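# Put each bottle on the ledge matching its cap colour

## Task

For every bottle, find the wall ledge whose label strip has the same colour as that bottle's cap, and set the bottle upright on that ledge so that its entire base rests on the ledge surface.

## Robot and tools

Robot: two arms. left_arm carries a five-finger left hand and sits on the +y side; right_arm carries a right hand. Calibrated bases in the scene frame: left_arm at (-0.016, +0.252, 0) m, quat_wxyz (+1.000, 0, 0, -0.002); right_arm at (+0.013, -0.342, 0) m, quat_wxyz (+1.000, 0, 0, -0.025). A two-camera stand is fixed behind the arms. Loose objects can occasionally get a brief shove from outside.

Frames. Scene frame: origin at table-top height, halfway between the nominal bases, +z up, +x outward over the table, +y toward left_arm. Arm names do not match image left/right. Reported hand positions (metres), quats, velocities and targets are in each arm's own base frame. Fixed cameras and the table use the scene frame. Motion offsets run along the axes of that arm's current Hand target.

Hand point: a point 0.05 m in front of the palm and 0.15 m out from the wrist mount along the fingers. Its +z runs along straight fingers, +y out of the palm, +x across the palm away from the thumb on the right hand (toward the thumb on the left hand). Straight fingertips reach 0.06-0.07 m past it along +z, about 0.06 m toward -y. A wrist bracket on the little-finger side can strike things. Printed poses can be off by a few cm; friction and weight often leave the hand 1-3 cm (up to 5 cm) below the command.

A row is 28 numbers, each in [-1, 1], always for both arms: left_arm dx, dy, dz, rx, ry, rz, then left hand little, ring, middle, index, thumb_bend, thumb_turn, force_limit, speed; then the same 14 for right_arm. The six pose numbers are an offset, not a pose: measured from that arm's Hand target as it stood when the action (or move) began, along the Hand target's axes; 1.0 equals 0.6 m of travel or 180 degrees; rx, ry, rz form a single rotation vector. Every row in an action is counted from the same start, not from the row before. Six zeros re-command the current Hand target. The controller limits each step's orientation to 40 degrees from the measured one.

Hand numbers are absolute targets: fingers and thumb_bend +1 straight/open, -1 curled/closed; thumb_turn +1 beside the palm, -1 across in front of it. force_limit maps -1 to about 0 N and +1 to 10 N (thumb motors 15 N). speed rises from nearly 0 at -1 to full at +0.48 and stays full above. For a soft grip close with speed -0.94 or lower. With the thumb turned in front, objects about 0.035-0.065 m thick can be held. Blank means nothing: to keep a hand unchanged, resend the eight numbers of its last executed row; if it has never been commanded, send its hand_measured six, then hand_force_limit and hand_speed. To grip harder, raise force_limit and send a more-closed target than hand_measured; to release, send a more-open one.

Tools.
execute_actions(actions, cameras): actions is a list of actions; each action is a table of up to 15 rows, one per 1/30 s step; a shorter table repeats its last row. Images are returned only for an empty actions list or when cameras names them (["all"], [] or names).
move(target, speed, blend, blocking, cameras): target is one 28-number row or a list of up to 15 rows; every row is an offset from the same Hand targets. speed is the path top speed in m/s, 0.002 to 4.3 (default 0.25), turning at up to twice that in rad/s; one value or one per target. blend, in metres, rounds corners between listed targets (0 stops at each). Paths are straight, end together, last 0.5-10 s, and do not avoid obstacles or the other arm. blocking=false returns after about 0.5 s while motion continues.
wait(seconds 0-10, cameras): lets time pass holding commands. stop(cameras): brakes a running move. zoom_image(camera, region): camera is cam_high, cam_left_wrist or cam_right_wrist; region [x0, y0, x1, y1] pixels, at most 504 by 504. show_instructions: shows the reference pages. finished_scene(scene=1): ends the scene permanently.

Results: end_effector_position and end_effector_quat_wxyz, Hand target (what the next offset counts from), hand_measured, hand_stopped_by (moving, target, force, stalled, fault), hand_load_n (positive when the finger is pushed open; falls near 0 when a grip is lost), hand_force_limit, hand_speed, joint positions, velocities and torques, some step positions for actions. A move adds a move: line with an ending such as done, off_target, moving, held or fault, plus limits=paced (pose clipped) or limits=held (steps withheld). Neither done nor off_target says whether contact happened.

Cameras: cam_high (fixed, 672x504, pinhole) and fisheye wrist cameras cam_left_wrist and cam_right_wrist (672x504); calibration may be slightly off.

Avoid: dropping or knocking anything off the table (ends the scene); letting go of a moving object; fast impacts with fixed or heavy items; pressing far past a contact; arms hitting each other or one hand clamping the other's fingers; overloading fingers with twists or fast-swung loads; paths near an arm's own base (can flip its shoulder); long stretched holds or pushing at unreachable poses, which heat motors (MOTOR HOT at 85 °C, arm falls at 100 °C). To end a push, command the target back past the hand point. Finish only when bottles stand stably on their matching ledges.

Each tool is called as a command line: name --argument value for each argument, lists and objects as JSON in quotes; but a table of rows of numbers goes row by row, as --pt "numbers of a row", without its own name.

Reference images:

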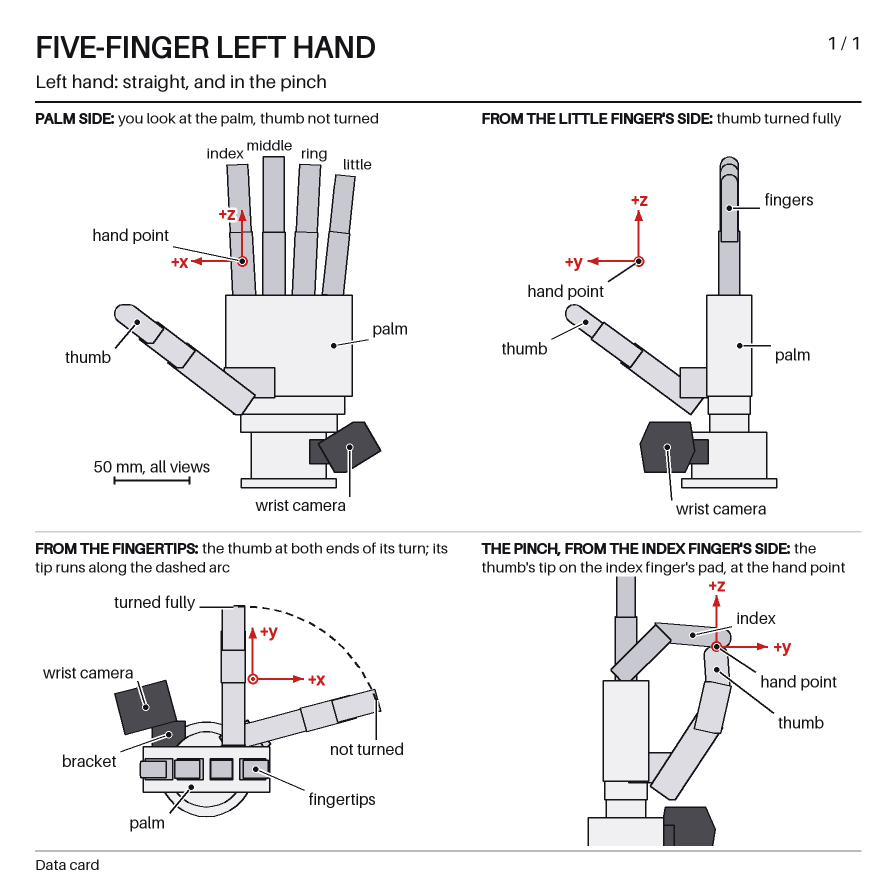

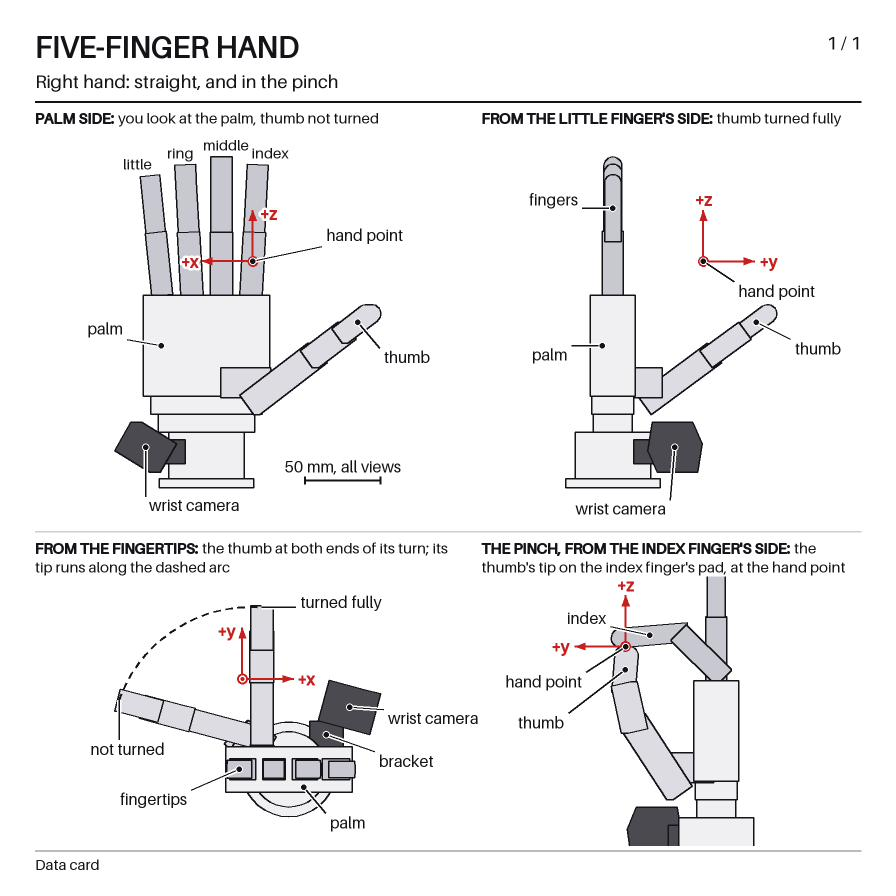

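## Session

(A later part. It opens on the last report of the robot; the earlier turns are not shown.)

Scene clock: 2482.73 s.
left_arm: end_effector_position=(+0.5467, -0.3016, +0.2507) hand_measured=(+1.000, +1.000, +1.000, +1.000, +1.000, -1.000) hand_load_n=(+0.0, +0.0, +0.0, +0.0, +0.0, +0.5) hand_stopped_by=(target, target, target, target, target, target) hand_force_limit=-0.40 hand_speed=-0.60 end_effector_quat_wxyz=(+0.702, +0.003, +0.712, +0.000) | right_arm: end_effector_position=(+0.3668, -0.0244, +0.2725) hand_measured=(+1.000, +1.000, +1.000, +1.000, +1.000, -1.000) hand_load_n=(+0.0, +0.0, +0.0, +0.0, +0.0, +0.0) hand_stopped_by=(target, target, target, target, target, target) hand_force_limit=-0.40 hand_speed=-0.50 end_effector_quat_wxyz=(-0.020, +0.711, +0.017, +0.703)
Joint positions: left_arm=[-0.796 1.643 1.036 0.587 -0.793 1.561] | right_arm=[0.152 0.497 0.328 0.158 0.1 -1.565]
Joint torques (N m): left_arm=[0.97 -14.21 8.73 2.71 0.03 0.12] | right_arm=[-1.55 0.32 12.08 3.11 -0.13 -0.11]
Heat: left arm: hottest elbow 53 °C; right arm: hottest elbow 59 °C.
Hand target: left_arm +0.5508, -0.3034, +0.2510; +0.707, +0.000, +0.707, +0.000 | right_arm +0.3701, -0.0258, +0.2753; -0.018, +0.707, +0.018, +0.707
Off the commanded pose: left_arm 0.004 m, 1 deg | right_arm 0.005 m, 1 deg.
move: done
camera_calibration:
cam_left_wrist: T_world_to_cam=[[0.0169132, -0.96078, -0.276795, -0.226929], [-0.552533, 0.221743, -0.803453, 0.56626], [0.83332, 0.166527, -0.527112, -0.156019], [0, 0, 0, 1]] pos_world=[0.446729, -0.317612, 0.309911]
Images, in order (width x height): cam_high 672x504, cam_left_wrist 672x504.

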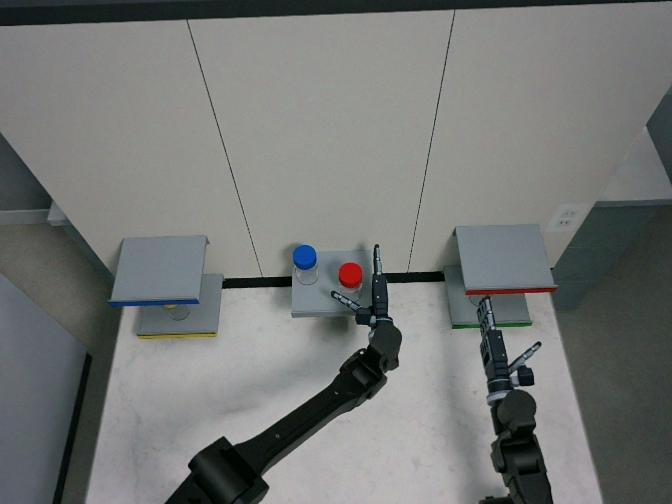

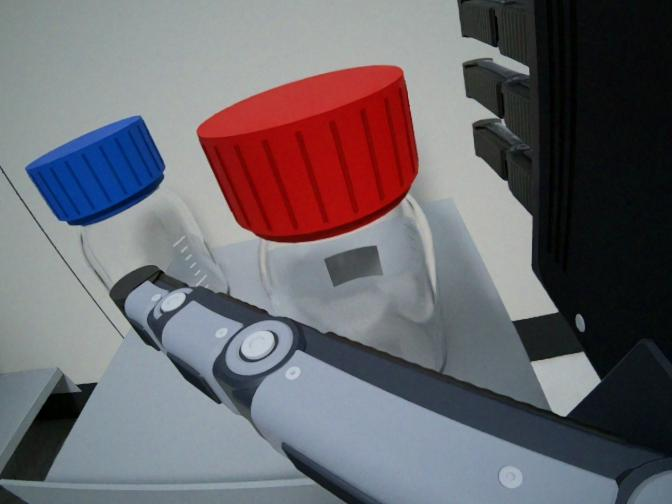

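move --pt "-0.045 0 -0.258 0 0 0 1 1 1 1 1 -1 -0.4 -0.6 0 0 0 0 0 0 1 1 1 1 1 -1 -0.4 -0.5" --pt "-0.035 0.196 -0.258 0 0 0 1 1 1 1 1 -1 -0.4 -0.6 0 0 0 0 0 0 1 1 1 1 1 -1 -0.4 -0.5" --speed '[0.12,0.15]' --cameras '["cam_high","cam_left_wrist"]'

Scene clock: 2494.33 s.
left_arm: end_effector_position=(+0.3952, -0.1882, +0.2631) hand_measured=(+1.000, +1.000, +1.000, +1.000, +1.000, -1.000) hand_load_n=(+0.0, +0.0, +0.0, +0.0, +0.0, +0.5) hand_stopped_by=(target, target, target, target, target, target) hand_force_limit=-0.40 hand_speed=-0.60 end_effector_quat_wxyz=(+0.704, +0.001, +0.711, +0.001) | right_arm: end_effector_position=(+0.3668, -0.0244, +0.2725) hand_measured=(+1.000, +1.000, +1.000, +1.000, +1.000, -1.000) hand_load_n=(+0.0, +0.0, +0.0, +0.0, +0.0, +0.0) hand_stopped_by=(target, target, target, target, target, target) hand_force_limit=-0.40 hand_speed=-0.50 end_effector_quat_wxyz=(-0.020, +0.711, +0.017, +0.703)
Joint positions: left_arm=[-0.888 1.135 0.567 0.553 -0.888 1.561] | right_arm=[0.152 0.497 0.328 0.158 0.1 -1.565]
Joint torques (N m): left_arm=[1.85 -8.59 8.53 1.32 0.06 0.16] | right_arm=[-1.49 0.21 12.07 3.12 -0.14 -0.1]
Heat: left arm: hottest elbow 53 °C; right arm: hottest elbow 59 °C.
Hand target: left_arm +0.3960, -0.1858, +0.2721; +0.707, +0.000, +0.707, +0.000 | right_arm +0.3701, -0.0258, +0.2753; -0.018, +0.707, +0.018, +0.707
Off the commanded pose: left_arm 0.009 m, 1 deg | right_arm 0.005 m, 1 deg.
move: done
camera_calibration:
cam_left_wrist: T_world_to_cam=[[0.0210122, -0.961382, -0.274416, -0.114484], [-0.549748, 0.218146, -0.806344, 0.466369], [0.835067, 0.167802, -0.523933, -0.0433943], [0, 0, 0, 1]] pos_world=[0.295028, -0.204518, 0.321902]
Images, in order (width x height): cam_high 672x504, cam_left_wrist 672x504.

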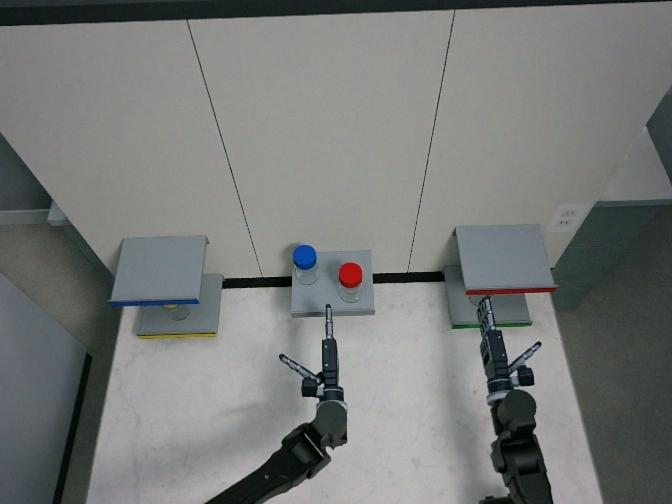

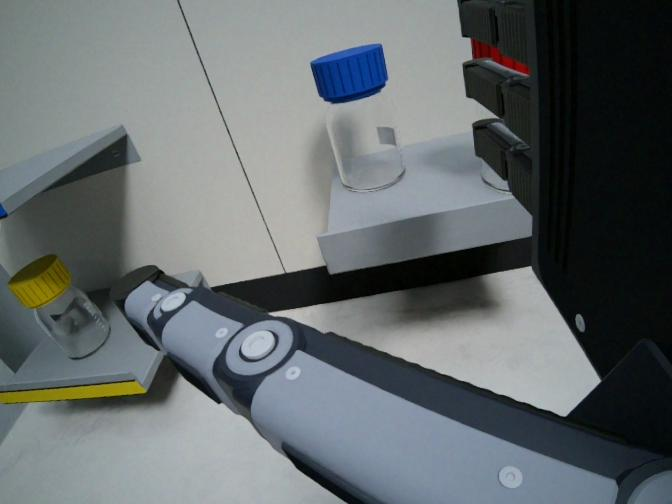

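move --pt "0.01 0.0 0.20 0 0 0 1 1 1 1 1 -1 -0.4 -0.6 0 0 0 0 0 0 1 1 1 1 1 -1 -0.4 -0.5" --speed 0.12 --cameras '["cam_high","cam_left_wrist"]'

Scene clock: 2508.40 s.
left_arm: end_effector_position=(+0.5016, -0.1794, +0.2424) hand_measured=(+1.000, +1.000, +1.000, +1.000, +1.000, -1.000) hand_load_n=(+0.0, +0.0, +0.0, +0.0, +0.0, +0.5) hand_stopped_by=(target, target, target, target, target, target) hand_force_limit=-0.40 hand_speed=-0.60 end_effector_quat_wxyz=(+0.689, +0.013, +0.724, +0.008) | right_arm: end_effector_position=(+0.3668, -0.0244, +0.2725) hand_measured=(+1.000, +1.000, +1.000, +1.000, +1.000, -1.000) hand_load_n=(-0.5, +0.0, +0.0, +0.0, +0.0, +0.0) hand_stopped_by=(target, target, target, target, target, target) hand_force_limit=-0.40 hand_speed=-0.50 end_effector_quat_wxyz=(-0.020, +0.711, +0.017, +0.703)
Joint positions: left_arm=[-0.658 1.365 0.722 0.58 -0.651 1.561] | right_arm=[0.152 0.497 0.328 0.158 0.1 -1.565]
Joint torques (N m): left_arm=[1.85 -9.82 12.26 2.92 0.04 0.15] | right_arm=[-1.55 0.26 12.07 3.11 -0.13 -0.1]
Heat: left arm: hottest elbow 52 °C; right arm: hottest elbow 59 °C.
Hand target: left_arm +0.5160, -0.1858, +0.2661; +0.707, +0.000, +0.707, +0.000 | right_arm +0.3701, -0.0258, +0.2753; -0.018, +0.707, +0.018, +0.707
Off the commanded pose: left_arm 0.028 m, 3 deg | right_arm 0.005 m, 1 deg.
move: off_target (left_arm)
camera_calibration:
cam_left_wrist: T_world_to_cam=[[0.00375277, -0.953859, -0.300232, -0.0976052], [-0.580187, 0.242458, -0.777559, 0.51885], [0.814475, 0.177109, -0.552506, -0.125701], [0, 0, 0, 1]] pos_world=[0.403776, -0.196638, 0.304681]
Images, in order (width x height): cam_high 672x504, cam_left_wrist 672x504.

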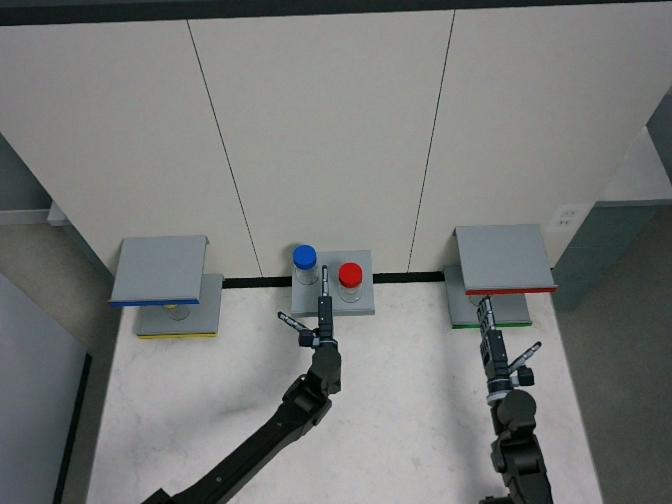

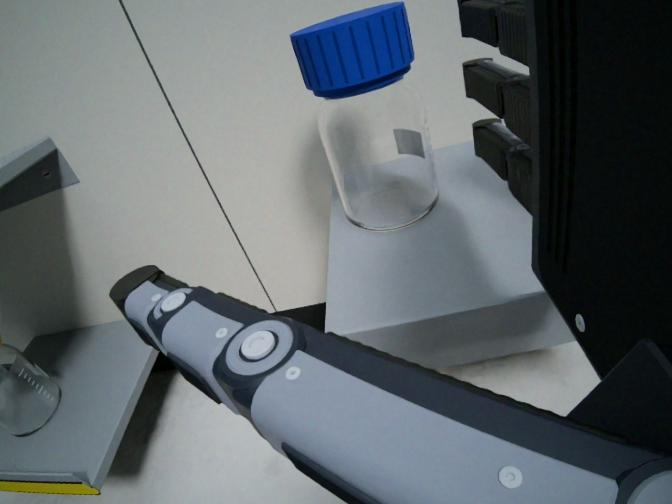

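move --pt "-0.018 -0.010 0.065 0 0 0 1 1 1 1 1 -1 -0.4 -0.6 0 0 0 0 0 0 1 1 1 1 1 -1 -0.4 -0.5" --speed 0.1 --cameras '["cam_left_wrist"]'

Scene clock: 2519.60 s.
left_arm: end_effector_position=(+0.5409, -0.1859, +0.2596) hand_measured=(+1.000, +1.000, +1.000, +1.000, +1.000, -1.000) hand_load_n=(+0.0, +0.0, +0.0, +0.0, +0.0, +0.0) hand_stopped_by=(target, target, target, target, target, target) hand_force_limit=-0.40 hand_speed=-0.60 end_effector_quat_wxyz=(+0.699, +0.002, +0.715, +0.002) | right_arm: end_effector_position=(+0.3668, -0.0244, +0.2725) hand_measured=(+1.000, +1.000, +1.000, +1.000, +1.000, -1.000) hand_load_n=(+0.0, +0.5, +0.0, +0.0, +0.0, +0.5) hand_stopped_by=(target, target, target, target, target, target) hand_force_limit=-0.40 hand_speed=-0.50 end_effector_quat_wxyz=(-0.020, +0.711, +0.017, +0.703)
Joint positions: left_arm=[-0.615 1.436 0.828 0.58 -0.615 1.561] | right_arm=[0.152 0.497 0.328 0.158 0.1 -1.565]
Joint torques (N m): left_arm=[1.96 -10.93 12.4 1.39 0.06 0.17] | right_arm=[-1.55 0.26 12.07 3.12 -0.14 -0.1]
Heat: left arm: hottest elbow 52 °C; right arm: hottest elbow 59 °C.
Hand target: left_arm +0.5550, -0.1918, +0.2768; +0.707, +0.000, +0.707, +0.000 | right_arm +0.3701, -0.0258, +0.2753; -0.018, +0.707, +0.018, +0.707
Off the commanded pose: left_arm 0.023 m, 1 deg | right_arm 0.005 m, 1 deg.
move: off_target (left_arm)
camera_calibration:
cam_left_wrist: T_world_to_cam=[[0.0175433, -0.960247, -0.278601, -0.113073], [-0.560047, 0.221392, -0.798331, 0.547276], [0.828275, 0.170035, -0.5339, -0.16065], [0, 0, 0, 1]] pos_world=[0.441546, -0.202424, 0.319634]
Images, in order (width x height): cam_left_wrist 672x504.

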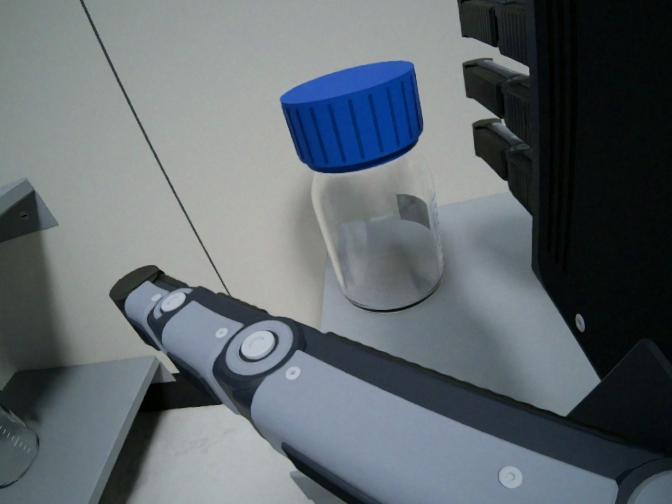

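move --pt "0.022 -0.006 0.040 0 0 0 1 1 1 1 1 -1 -0.4 -0.6 0 0 0 0 0 0 1 1 1 1 1 -1 -0.4 -0.5" --speed 0.08 --cameras '["cam_left_wrist"]'

Scene clock: 2525.67 s.
left_arm: end_effector_position=(+0.5624, -0.1948, +0.2399) hand_measured=(+1.000, +1.000, +1.000, +1.000, +1.000, -1.000) hand_load_n=(+0.0, +0.0, +0.0, +0.0, +0.0, +0.0) hand_stopped_by=(target, target, target, target, target, target) hand_force_limit=-0.40 hand_speed=-0.60 end_effector_quat_wxyz=(+0.689, +0.014, +0.725, +0.004) | right_arm: end_effector_position=(+0.3668, -0.0244, +0.2725) hand_measured=(+1.000, +1.000, +1.000, +1.000, +1.000, -1.000) hand_load_n=(+0.0, +0.0, +0.0, +0.0, +0.0, +0.5) hand_stopped_by=(target, target, target, target, target, target) hand_force_limit=-0.40 hand_speed=-0.50 end_effector_quat_wxyz=(-0.020, +0.711, +0.017, +0.703)
Joint positions: left_arm=[-0.6 1.513 0.871 0.58 -0.586 1.561] | right_arm=[0.152 0.497 0.328 0.158 0.1 -1.565]
Joint torques (N m): left_arm=[1.73 -12.75 12.26 2.81 0.04 0.15] | right_arm=[-1.49 0.32 12.08 3.12 -0.13 -0.1]
Heat: left arm: hottest elbow 52 °C; right arm: hottest elbow 59 °C.
Hand target: left_arm +0.5790, -0.1954, +0.2636; +0.707, +0.000, +0.707, +0.000 | right_arm +0.3701, -0.0258, +0.2753; -0.018, +0.707, +0.018, +0.707
Off the commanded pose: left_arm 0.029 m, 3 deg | right_arm 0.005 m, 1 deg.
move: off_target (left_arm)
camera_calibration:
cam_left_wrist: T_world_to_cam=[[-0.00381617, -0.955128, -0.296168, -0.110209], [-0.579285, 0.243526, -0.777897, 0.555732], [0.815116, 0.168597, -0.554221, -0.175507], [0, 0, 0, 1]] pos_world=[0.464566, -0.211009, 0.302392]
Images, in order (width x height): cam_left_wrist 672x504.

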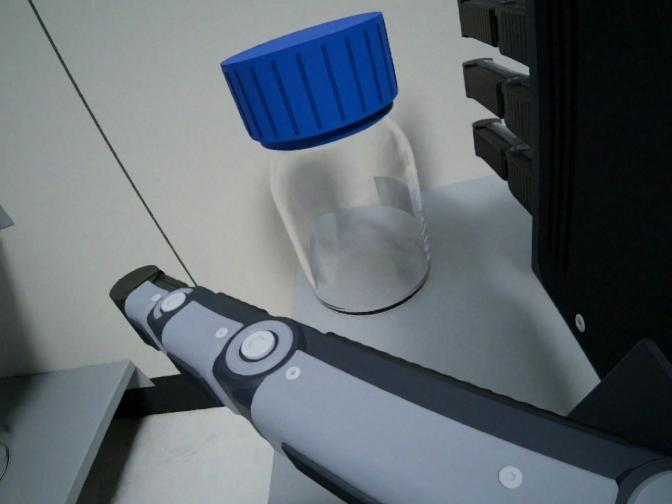

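move --pt "-0.018 0.016 0.028 0 0 0 1 1 1 1 1 -1 -0.4 -0.6 0 0 0 0 0 0 1 1 1 1 1 -1 -0.4 -0.5" --speed 0.08 --cameras '["cam_left_wrist"]'

Scene clock: 2533.00 s.
left_arm: end_effector_position=(+0.5816, -0.1812, +0.2584) hand_measured=(+1.000, +1.000, +1.000, +1.000, +1.000, -1.000) hand_load_n=(+0.0, +0.0, +0.0, +0.0, +0.0, +0.0) hand_stopped_by=(target, target, target, target, target, target) hand_force_limit=-0.40 hand_speed=-0.60 end_effector_quat_wxyz=(+0.700, +0.001, +0.714, +0.001) | right_arm: end_effector_position=(+0.3668, -0.0244, +0.2725) hand_measured=(+1.000, +1.000, +1.000, +1.000, +1.000, -1.000) hand_load_n=(+0.0, +0.0, +0.0, +0.0, +0.0, +0.0) hand_stopped_by=(target, target, target, target, target, target) hand_force_limit=-0.40 hand_speed=-0.50 end_effector_quat_wxyz=(-0.020, +0.711, +0.017, +0.703)
Joint positions: left_arm=[-0.556 1.516 0.91 0.58 -0.555 1.561] | right_arm=[0.152 0.497 0.328 0.158 0.1 -1.565]
Joint torques (N m): left_arm=[2.02 -11.99 12.4 1.35 0.08 0.13] | right_arm=[-1.55 0.26 12.07 3.11 -0.13 -0.1]
Heat: left arm: hottest elbow 53 °C; right arm: hottest elbow 59 °C.
Hand target: left_arm +0.5958, -0.1858, +0.2744; +0.707, +0.000, +0.707, +0.000 | right_arm +0.3701, -0.0258, +0.2753; -0.018, +0.707, +0.018, +0.707
Off the commanded pose: left_arm 0.022 m, 1 deg | right_arm 0.005 m, 1 deg.
move: off_target (left_arm)
camera_calibration:
cam_left_wrist: T_world_to_cam=[[0.0179827, -0.961092, -0.275643, -0.110854], [-0.558708, 0.21897, -0.799936, 0.567297], [0.82917, 0.168389, -0.533032, -0.19682], [0, 0, 0, 1]] pos_world=[0.482144, -0.19762, 0.318334]
Images, in order (width x height): cam_left_wrist 672x504.

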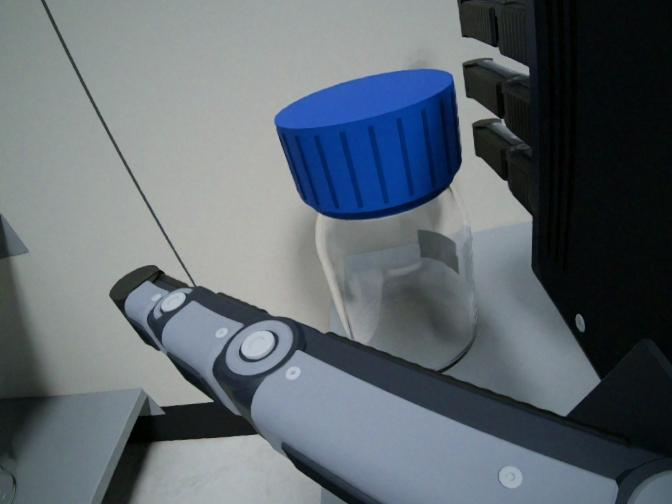

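move --pt "0.016 -0.012 0.008 0 0 0 1 1 1 1 1 -1 -0.4 -0.6 0 0 0 0 0 0 1 1 1 1 1 -1 -0.4 -0.5" --speed 0.06 --cameras '["cam_left_wrist"]'

Scene clock: 2539.00 s.
left_arm: end_effector_position=(+0.5873, -0.1848, +0.2431) hand_measured=(+1.000, +1.000, +1.000, +1.000, +1.000, -1.000) hand_load_n=(+0.0, +0.0, +0.0, +0.0, +0.0, +0.0) hand_stopped_by=(target, target, target, target, target, target) hand_force_limit=-0.40 hand_speed=-0.60 end_effector_quat_wxyz=(+0.692, +0.006, +0.722, +0.006) | right_arm: end_effector_position=(+0.3668, -0.0244, +0.2725) hand_measured=(+1.000, +1.000, +1.000, +1.000, +1.000, -1.000) hand_load_n=(+0.0, +0.0, +0.0, +0.0, +0.0, +0.0) hand_stopped_by=(target, target, target, target, target, target) hand_force_limit=-0.40 hand_speed=-0.50 end_effector_quat_wxyz=(-0.020, +0.711, +0.017, +0.703)
Joint positions: left_arm=[-0.556 1.551 0.92 0.58 -0.555 1.561] | right_arm=[0.152 0.497 0.328 0.158 0.1 -1.565]
Joint torques (N m): left_arm=[1.14 -13.04 12.25 2.41 -0.13 0.16] | right_arm=[-1.49 0.26 12.07 3.11 -0.13 -0.1]
Heat: left arm: hottest elbow 54 °C; right arm: hottest elbow 59 °C.
Hand target: left_arm +0.6006, -0.1930, +0.2648; +0.707, +0.000, +0.707, +0.000 | right_arm +0.3701, -0.0258, +0.2753; -0.018, +0.707, +0.018, +0.707
Off the commanded pose: left_arm 0.027 m, 3 deg | right_arm 0.005 m, 1 deg.
move: off_target (left_arm)
camera_calibration:
cam_left_wrist: T_world_to_cam=[[0.011759, -0.957202, -0.28918, -0.110856], [-0.576229, 0.229865, -0.784297, 0.567491], [0.817204, 0.175857, -0.548865, -0.196852], [0, 0, 0, 1]] pos_world=[0.489176, -0.20194, 0.304979]
Images, in order (width x height): cam_left_wrist 672x504.

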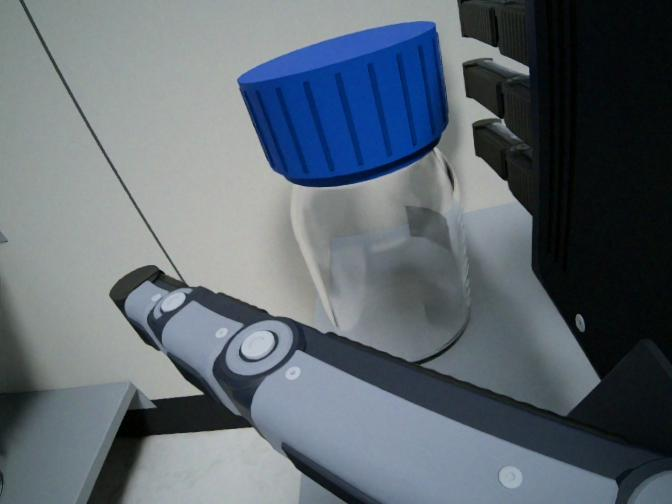

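move --pt "0 0 0 0 0 0 1 1 -1 -1 -1 -1 -0.4 -0.86 0 0 0 0 0 0 1 1 1 1 1 -1 -0.4 -0.5" --speed 0.06 --cameras '["cam_high","cam_left_wrist"]'

Scene clock: 2546.50 s.
left_arm: end_effector_position=(+0.5867, -0.1903, +0.2446) hand_measured=(+1.000, +1.000, +0.158, +0.224, +0.602, -1.000) hand_load_n=(+0.0, +0.0, +4.5, +3.5, +8.0, -0.5) hand_stopped_by=(target, target, force, force, force, target) hand_force_limit=-0.40 hand_speed=-0.86 end_effector_quat_wxyz=(+0.693, +0.010, +0.721, +0.002) | right_arm: end_effector_position=(+0.3668, -0.0244, +0.2725) hand_measured=(+1.000, +1.000, +1.000, +1.000, +1.000, -1.000) hand_load_n=(+0.0, +0.0, +0.0, +0.0, +0.0, +0.5) hand_stopped_by=(target, target, target, target, target, target) hand_force_limit=-0.40 hand_speed=-0.50 end_effector_quat_wxyz=(-0.020, +0.711, +0.017, +0.703)
Joint positions: left_arm=[-0.563 1.551 0.923 0.58 -0.552 1.561] | right_arm=[0.152 0.497 0.328 0.158 0.1 -1.565]
Joint torques (N m): left_arm=[1.55 -12.98 12.15 2.4 -0.12 0.16] | right_arm=[-1.55 0.26 12.07 3.12 -0.13 -0.1]
Heat: left arm: hottest elbow 55 °C; right arm: hottest elbow 59 °C.
Hand target: left_arm +0.6006, -0.1930, +0.2648; +0.707, +0.000, +0.707, +0.000 | right_arm +0.3701, -0.0258, +0.2753; -0.018, +0.707, +0.018, +0.707
Off the commanded pose: left_arm 0.025 m, 3 deg | right_arm 0.005 m, 1 deg.
move: off_target (left_arm)
camera_calibration:
cam_left_wrist: T_world_to_cam=[[0.00220307, -0.957798, -0.287432, -0.110641], [-0.571814, 0.234599, -0.786125, 0.56836], [0.82038, 0.16609, -0.547166, -0.198707], [0, 0, 0, 1]] pos_world=[0.488255, -0.206305, 0.306275]
Images, in order (width x height): cam_high 672x504, cam_left_wrist 672x504.

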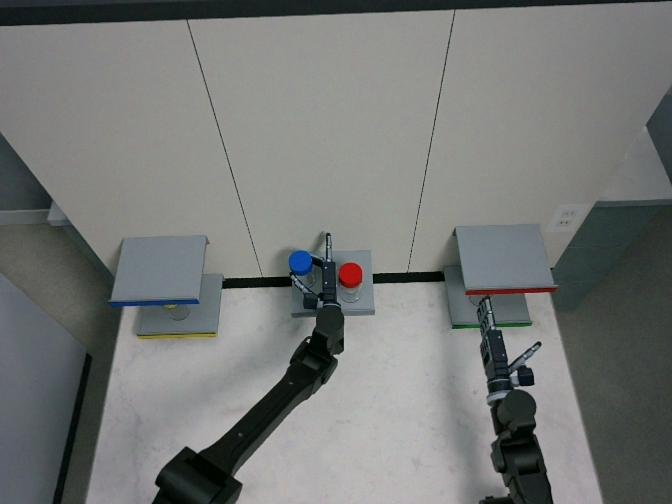

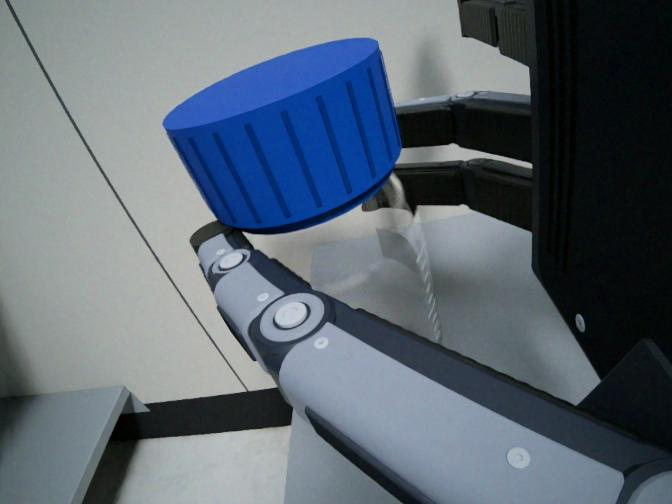

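move --pt "-0.117 0.010 -0.01 0 0 0 1 1 -1 -1 -1 -1 -0.4 -0.86 0 0 0 0 0 0 1 1 1 1 1 -1 -0.4 -0.5" --speed 0.08 --cameras '["cam_high","cam_left_wrist"]'

Scene clock: 2557.47 s.
left_arm: end_effector_position=(+0.5842, -0.1889, +0.2850) hand_measured=(+1.000, +1.000, +0.158, +0.224, +0.602, -1.000) hand_load_n=(+0.0, +0.0, +4.0, +4.0, +8.0, +1.0) hand_stopped_by=(target, target, force, force, force, target) hand_force_limit=-0.40 hand_speed=-0.86 end_effector_quat_wxyz=(+0.681, +0.018, +0.732, +0.009) | right_arm: end_effector_position=(+0.3668, -0.0244, +0.2725) hand_measured=(+1.000, +1.000, +1.000, +1.000, +1.000, -1.000) hand_load_n=(+0.0, +0.0, +0.0, -0.5, -0.5, +0.0) hand_stopped_by=(target, target, target, target, target, target) hand_force_limit=-0.40 hand_speed=-0.50 end_effector_quat_wxyz=(-0.020, +0.711, +0.017, +0.703)
Joint positions: left_arm=[-0.563 1.474 0.984 0.404 -0.55 1.563] | right_arm=[0.152 0.497 0.328 0.158 0.1 -1.565]
Joint torques (N m): left_arm=[1.85 -15.91 13.94 1.72 -0.02 0.14] | right_arm=[-1.55 0.26 12.07 3.11 -0.13 -0.1]
Heat: left arm: hottest elbow 54 °C; right arm: hottest elbow 59 °C.
Hand target: left_arm +0.5946, -0.1870, +0.3350; +0.707, +0.000, +0.707, +0.000 | right_arm +0.3701, -0.0258, +0.2753; -0.018, +0.707, +0.018, +0.707
Off the commanded pose: left_arm 0.051 m, 5 deg | right_arm 0.005 m, 1 deg.
move: off_target (left_arm)
camera_calibration:
cam_left_wrist: T_world_to_cam=[[-0.00902246, -0.951261, -0.308254, -0.0839694], [-0.596547, 0.252523, -0.761816, 0.609256], [0.802528, 0.177015, -0.56975, -0.155894], [0, 0, 0, 1]] pos_world=[0.487801, -0.206133, 0.349437]
Images, in order (width x height): cam_high 672x504, cam_left_wrist 672x504.

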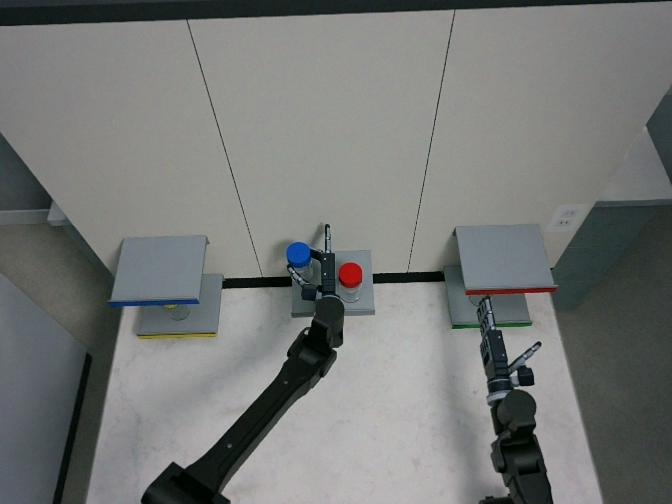

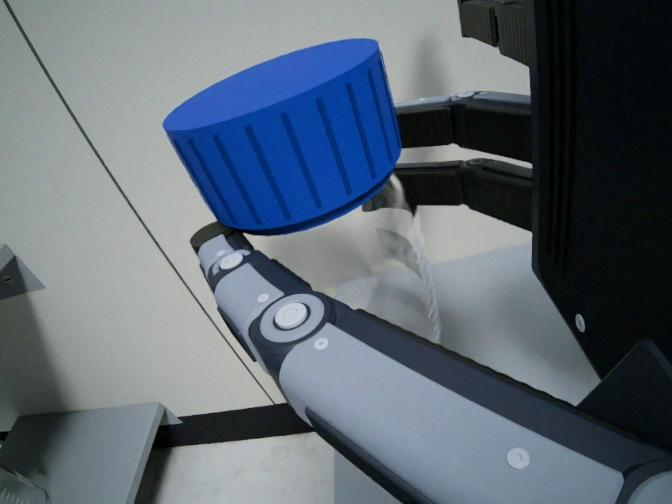

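move --pt "-0.05 0.0 -0.0 0 0 0 1 1 -1 -1 -1 -1 -0.4 -0.86 0 0 0 0 0 0 1 1 1 1 1 -1 -0.4 -0.5" --pt "-0.058 0.0 -0.333 0 0 0 1 1 -1 -1 -1 -1 -0.4 -0.86 0 0 0 0 0 0 1 1 1 1 1 -1 -0.4 -0.5" --speed '[0.08,0.12]' --blend 0.01 --cameras '["cam_high","cam_left_wrist"]'

Scene clock: 2568.73 s.
left_arm: end_effector_position=(+0.3992, -0.1882, +0.3532) hand_measured=(+1.000, +1.000, +0.158, +0.224, +0.602, -1.000) hand_load_n=(+0.0, +0.0, +4.0, +4.5, +8.0, +1.0) hand_stopped_by=(target, target, force, force, force, target) hand_force_limit=-0.40 hand_speed=-0.86 end_effector_quat_wxyz=(+0.699, +0.006, +0.715, +0.007) | right_arm: end_effector_position=(+0.3668, -0.0244, +0.2725) hand_measured=(+1.000, +1.000, +1.000, +1.000, +1.000, -1.000) hand_load_n=(+0.0, +0.0, +0.0, +0.0, +0.0, +0.5) hand_stopped_by=(target, target, target, target, target, target) hand_force_limit=-0.40 hand_speed=-0.50 end_effector_quat_wxyz=(-0.020, +0.711, +0.017, +0.703)
Joint positions: left_arm=[-0.879 1.015 0.756 0.225 -0.88 1.563] | right_arm=[0.152 0.497 0.328 0.158 0.1 -1.565]
Joint torques (N m): left_arm=[-0.26 -8.7 10.32 1.51 -0.18 0.16] | right_arm=[-1.55 0.26 12.05 3.11 -0.13 -0.1]
Heat: left arm: hottest elbow 55 °C; right arm: hottest elbow 59 °C.
Hand target: left_arm +0.3948, -0.1870, +0.3699; +0.707, +0.000, +0.707, +0.000 | right_arm +0.3701, -0.0258, +0.2753; -0.018, +0.707, +0.018, +0.707
Off the commanded pose: left_arm 0.017 m, 2 deg | right_arm 0.005 m, 1 deg.
move: off_target (left_arm)
camera_calibration:
cam_left_wrist: T_world_to_cam=[[0.0188442, -0.956598, -0.290801, -0.0822669], [-0.560331, 0.23078, -0.795468, 0.544013], [0.828055, 0.177934, -0.531662, 0.00788445], [0, 0, 0, 1]] pos_world=[0.299848, -0.205646, 0.413013]
Images, in order (width x height): cam_high 672x504, cam_left_wrist 672x504.

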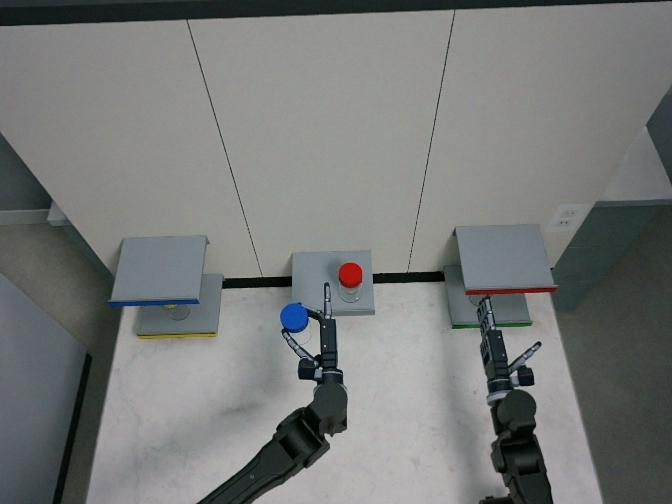

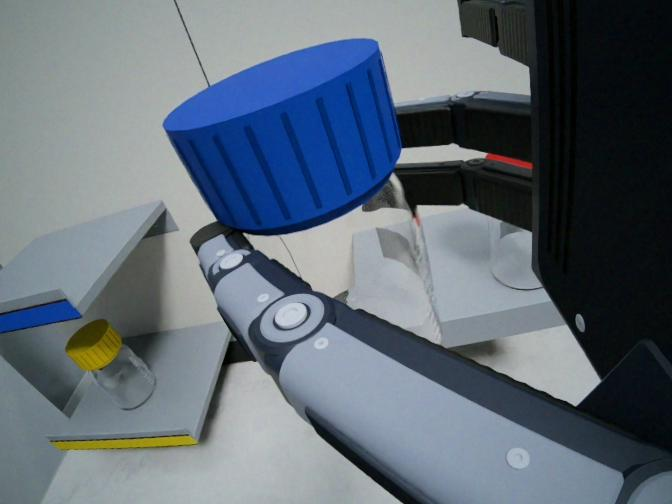

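move --pt "-0.10 0.562 -0.016 0 0 0 1 1 -1 -1 -1 -1 -0.4 -0.86 -0.005 -0.524 0.043 0 0 0 1 1 1 1 1 -1 -0.4 -0.5" --speed 0.16 --cameras '["all"]'

Scene clock: 2585.47 s.
left_arm: end_effector_position=(+0.3826, +0.1459, +0.3766) hand_measured=(+1.000, +1.000, +0.158, +0.224, +0.602, -1.000) hand_load_n=(+0.0, +0.0, +4.0, +4.0, +7.5, +1.5) hand_stopped_by=(target, target, force, force, force, target) hand_force_limit=-0.40 hand_speed=-0.86 end_effector_quat_wxyz=(+0.678, -0.015, +0.734, -0.016) | right_arm: end_effector_position=(+0.3725, +0.2782, +0.2552) hand_measured=(+1.000, +1.000, +1.000, +1.000, +1.000, -1.000) hand_load_n=(+0.0, +0.0, +0.0, +0.0, +0.0, +0.0) hand_stopped_by=(target, target, target, target, target, target) hand_force_limit=-0.40 hand_speed=-0.50 end_effector_quat_wxyz=(-0.006, +0.716, +0.035, +0.697)
Joint positions: left_arm=[0.432 0.629 0.691 -0.15 0.435 1.563] | right_arm=[1.08 1.301 0.686 0.561 1.021 -1.565]
Joint torques (N m): left_arm=[1.96 -1.73 16.1 2.56 0.13 0.16] | right_arm=[-0.85 -8.7 14.06 2.66 0.26 -0.09]
Heat: left arm: hottest elbow 56 °C; right arm: hottest elbow 60 °C.
Hand target: left_arm +0.3853, +0.1502, +0.4301; +0.707, +0.000, +0.707, +0.000 | right_arm +0.3802, +0.2895, +0.2723; -0.018, +0.707, +0.018, +0.707
Off the commanded pose: left_arm 0.054 m, 5 deg | right_arm 0.022 m, 3 deg.
move: off_target (left_arm, right_arm)
camera_calibration:
cam_left_wrist: T_world_to_cam=[[0.00246747, -0.973283, -0.229595, 0.230114], [-0.604673, 0.181415, -0.775538, 0.492928], [0.79647, 0.140744, -0.58807, 0.013382], [0, 0, 0, 1]] pos_world=[0.286834, 0.132658, 0.442987]
cam_right_wrist: T_world_to_cam=[[0.0545697, -0.966455, 0.250971, 0.18822], [-0.515218, -0.242555, -0.82202, 0.470553], [0.85532, -0.0844474, -0.511171, -0.0472796], [0, 0, 0, 1]] pos_world=[0.272605, 0.292049, 0.315398]

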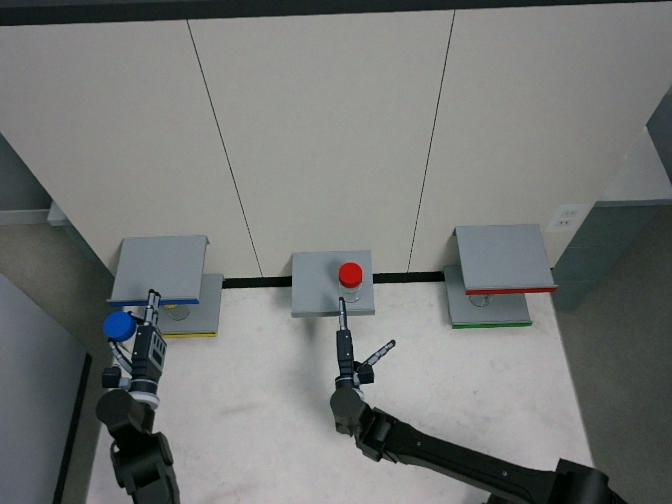

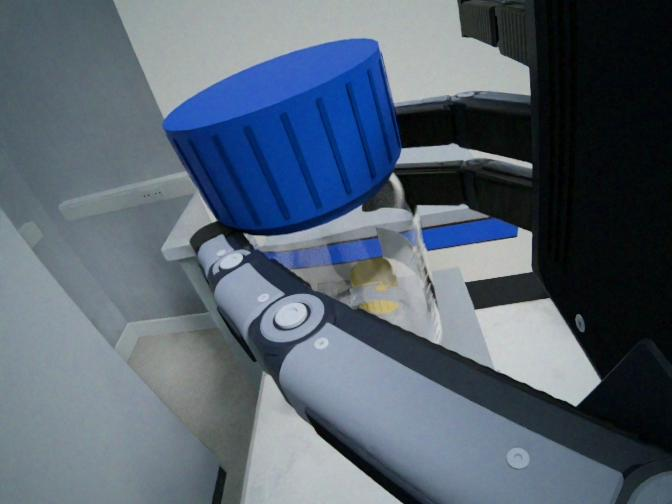

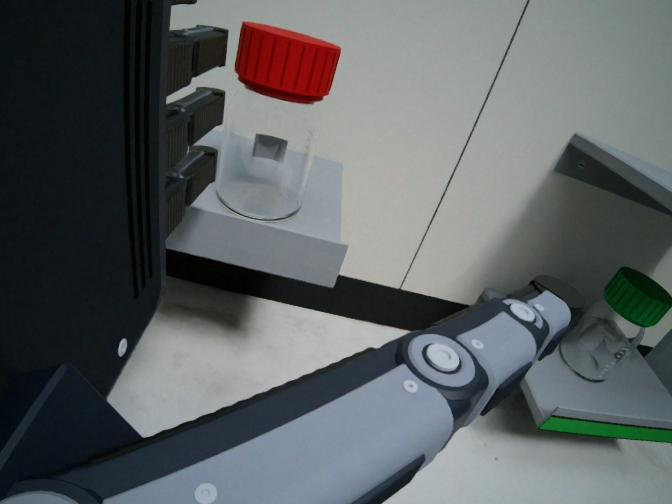

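move --pt "-0.06 0 0 0 0 0 1 1 -1 -1 -1 -1 -0.4 -0.86 0 -0.022 0.085 0 0 0 1 1 1 1 1 -1 -0.4 -0.5" --speed 0.08 --cameras '["all"]'

Scene clock: 2599.40 s.
left_arm: end_effector_position=(+0.3859, +0.1474, +0.4183) hand_measured=(+1.000, +1.000, +0.158, +0.224, +0.602, -1.000) hand_load_n=(+0.0, +0.0, +4.0, +4.5, +8.0, +1.0) hand_stopped_by=(target, target, force, force, force, target) hand_force_limit=-0.40 hand_speed=-0.86 end_effector_quat_wxyz=(+0.684, -0.013, +0.729, -0.014) | right_arm: end_effector_position=(+0.4207, +0.2931, +0.2554) hand_measured=(+1.000, +1.000, +1.000, +1.000, +1.000, -1.000) hand_load_n=(+0.0, +0.0, +0.0, +0.0, +0.0, +0.0) hand_stopped_by=(target, target, target, target, target, target) hand_force_limit=-0.40 hand_speed=-0.50 end_effector_quat_wxyz=(-0.005, +0.717, +0.031, +0.696)
Joint positions: left_arm=[0.432 0.65 0.795 -0.216 0.435 1.563] | right_arm=[0.994 1.404 0.786 0.567 0.943 -1.565]
Joint torques (N m): left_arm=[2.32 -2.14 15.86 1.96 0.09 0.16] | right_arm=[-1.44 -10.34 14.12 2.65 -0.11 -0.1]
Heat: left arm: hottest elbow 58 °C; right arm: hottest elbow 63 °C.
Hand target: left_arm +0.3853, +0.1501, +0.4661; +0.707, +0.000, +0.707, +0.000 | right_arm +0.4305, +0.3052, +0.2723; -0.018, +0.707, +0.018, +0.707
Off the commanded pose: left_arm 0.048 m, 4 deg | right_arm 0.023 m, 3 deg.
move: off_target (left_arm, right_arm)
camera_calibration:
cam_left_wrist: T_world_to_cam=[[0.00611769, -0.971635, -0.236407, 0.242399], [-0.592799, 0.186868, -0.78337, 0.524861], [0.805327, 0.144934, -0.574841, 0.0255118], [0, 0, 0, 1]] pos_world=[0.289109, 0.133746, 0.48313]
cam_right_wrist: T_world_to_cam=[[0.0474794, -0.968039, 0.246266, 0.204584], [-0.518665, -0.234595, -0.822163, 0.498406], [0.853658, -0.0886937, -0.513226, -0.0847234], [0, 0, 0, 1]] pos_world=[0.321117, 0.307455, 0.315907]

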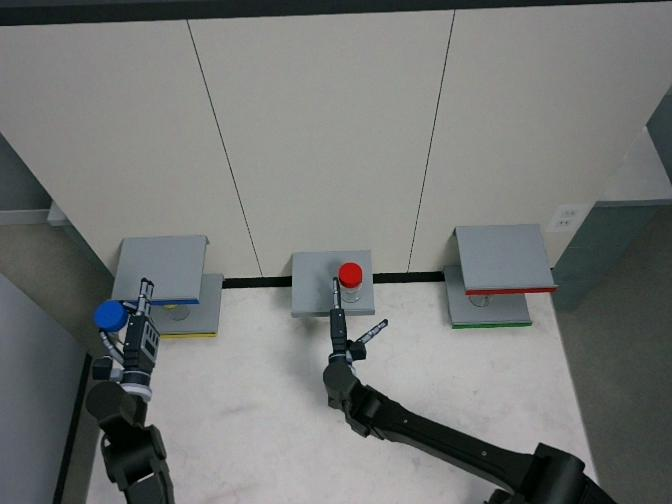

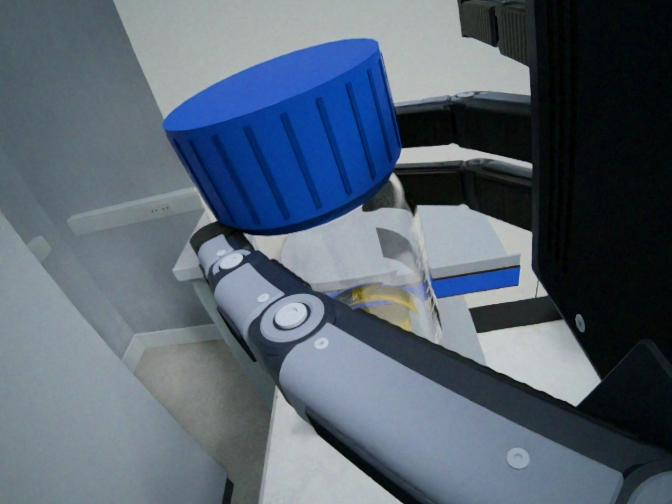

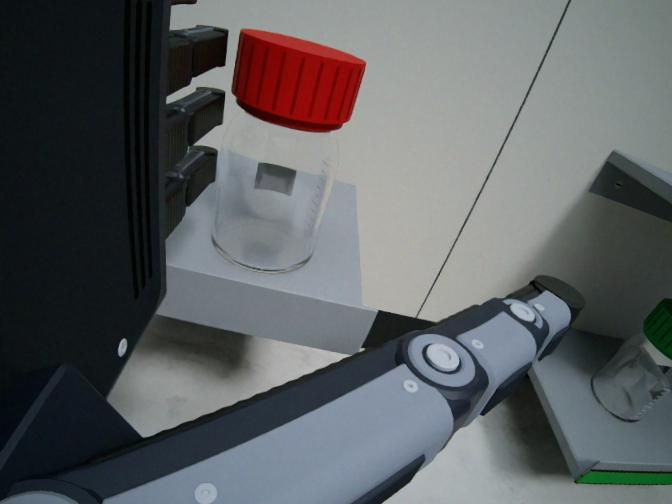

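move --pt "0 -0.033 0.19 0 0 0 1 1 -1 -1 -1 -1 -0.4 -0.86 -0.004 -0.016 0.076 0 0 0 1 1 1 1 1 -1 -0.4 -0.5" --speed 0.08 --cameras '["all"]'

Scene clock: 2634.33 s.
left_arm: end_effector_position=(+0.4885, +0.1331, +0.4073) hand_measured=(+1.000, +1.000, +0.158, +0.224, +0.602, -1.000) hand_load_n=(+0.0, +0.0, +4.0, +4.0, +8.0, +1.0) hand_stopped_by=(target, target, force, force, force, target) hand_force_limit=-0.40 hand_speed=-0.86 end_effector_quat_wxyz=(+0.669, -0.014, +0.743, -0.009) | right_arm: end_effector_position=(+0.4623, +0.3092, +0.2543) hand_measured=(+1.000, +1.000, +1.000, +1.000, +1.000, -1.000) hand_load_n=(+0.0, +0.0, +0.0, +0.0, +0.0, +0.0) hand_stopped_by=(target, target, target, target, target, target) hand_force_limit=-0.40 hand_speed=-0.50 end_effector_quat_wxyz=(-0.010, +0.717, +0.032, +0.696)
Joint positions: left_arm=[0.241 0.937 0.918 -0.09 0.234 1.563] | right_arm=[0.934 1.494 0.879 0.567 0.875 -1.565]
Joint torques (N m): left_arm=[0.15 -6.48 16.06 3.58 -0.09 0.14] | right_arm=[-1.55 -11.93 14.2 2.66 -0.12 -0.1]
Heat: left arm: hottest elbow 66 °C; right arm: hottest elbow 69 °C.
Hand target: left_arm +0.4993, +0.1303, +0.4660; +0.707, +0.000, +0.707, +0.000 | right_arm +0.4755, +0.3171, +0.2699; -0.018, +0.707, +0.018, +0.707
Off the commanded pose: left_arm 0.060 m, 6 deg | right_arm 0.022 m, 3 deg.
move: off_target (left_arm, right_arm)
camera_calibration:
cam_left_wrist: T_world_to_cam=[[0.00424985, -0.970551, -0.240857, 0.227909], [-0.626648, 0.185116, -0.756997, 0.585779], [0.779291, 0.15415, -0.607407, -0.0366798], [0, 0, 0, 1]] pos_world=[0.394693, 0.118414, 0.476047]
cam_right_wrist: T_world_to_cam=[[0.0550645, -0.968717, 0.241982, 0.216276], [-0.517734, -0.234925, -0.822655, 0.522572], [0.853768, -0.0799829, -0.514474, -0.121773], [0, 0, 0, 1]] pos_world=[0.36261, 0.322536, 0.314913]

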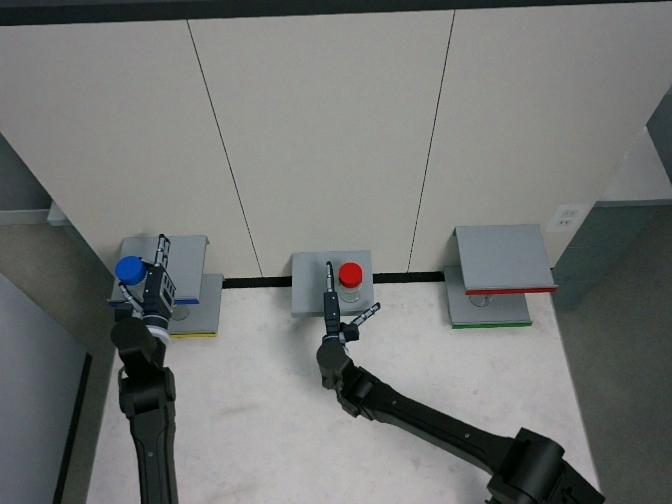

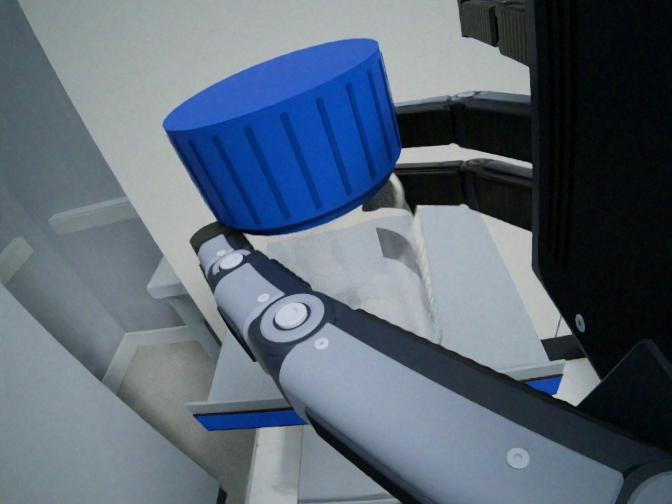

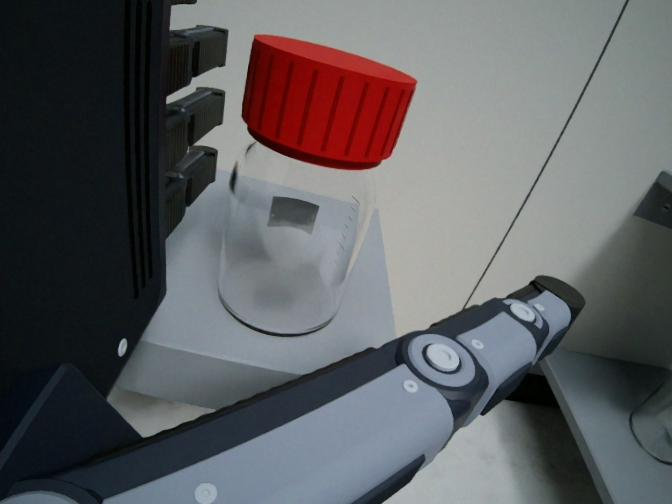

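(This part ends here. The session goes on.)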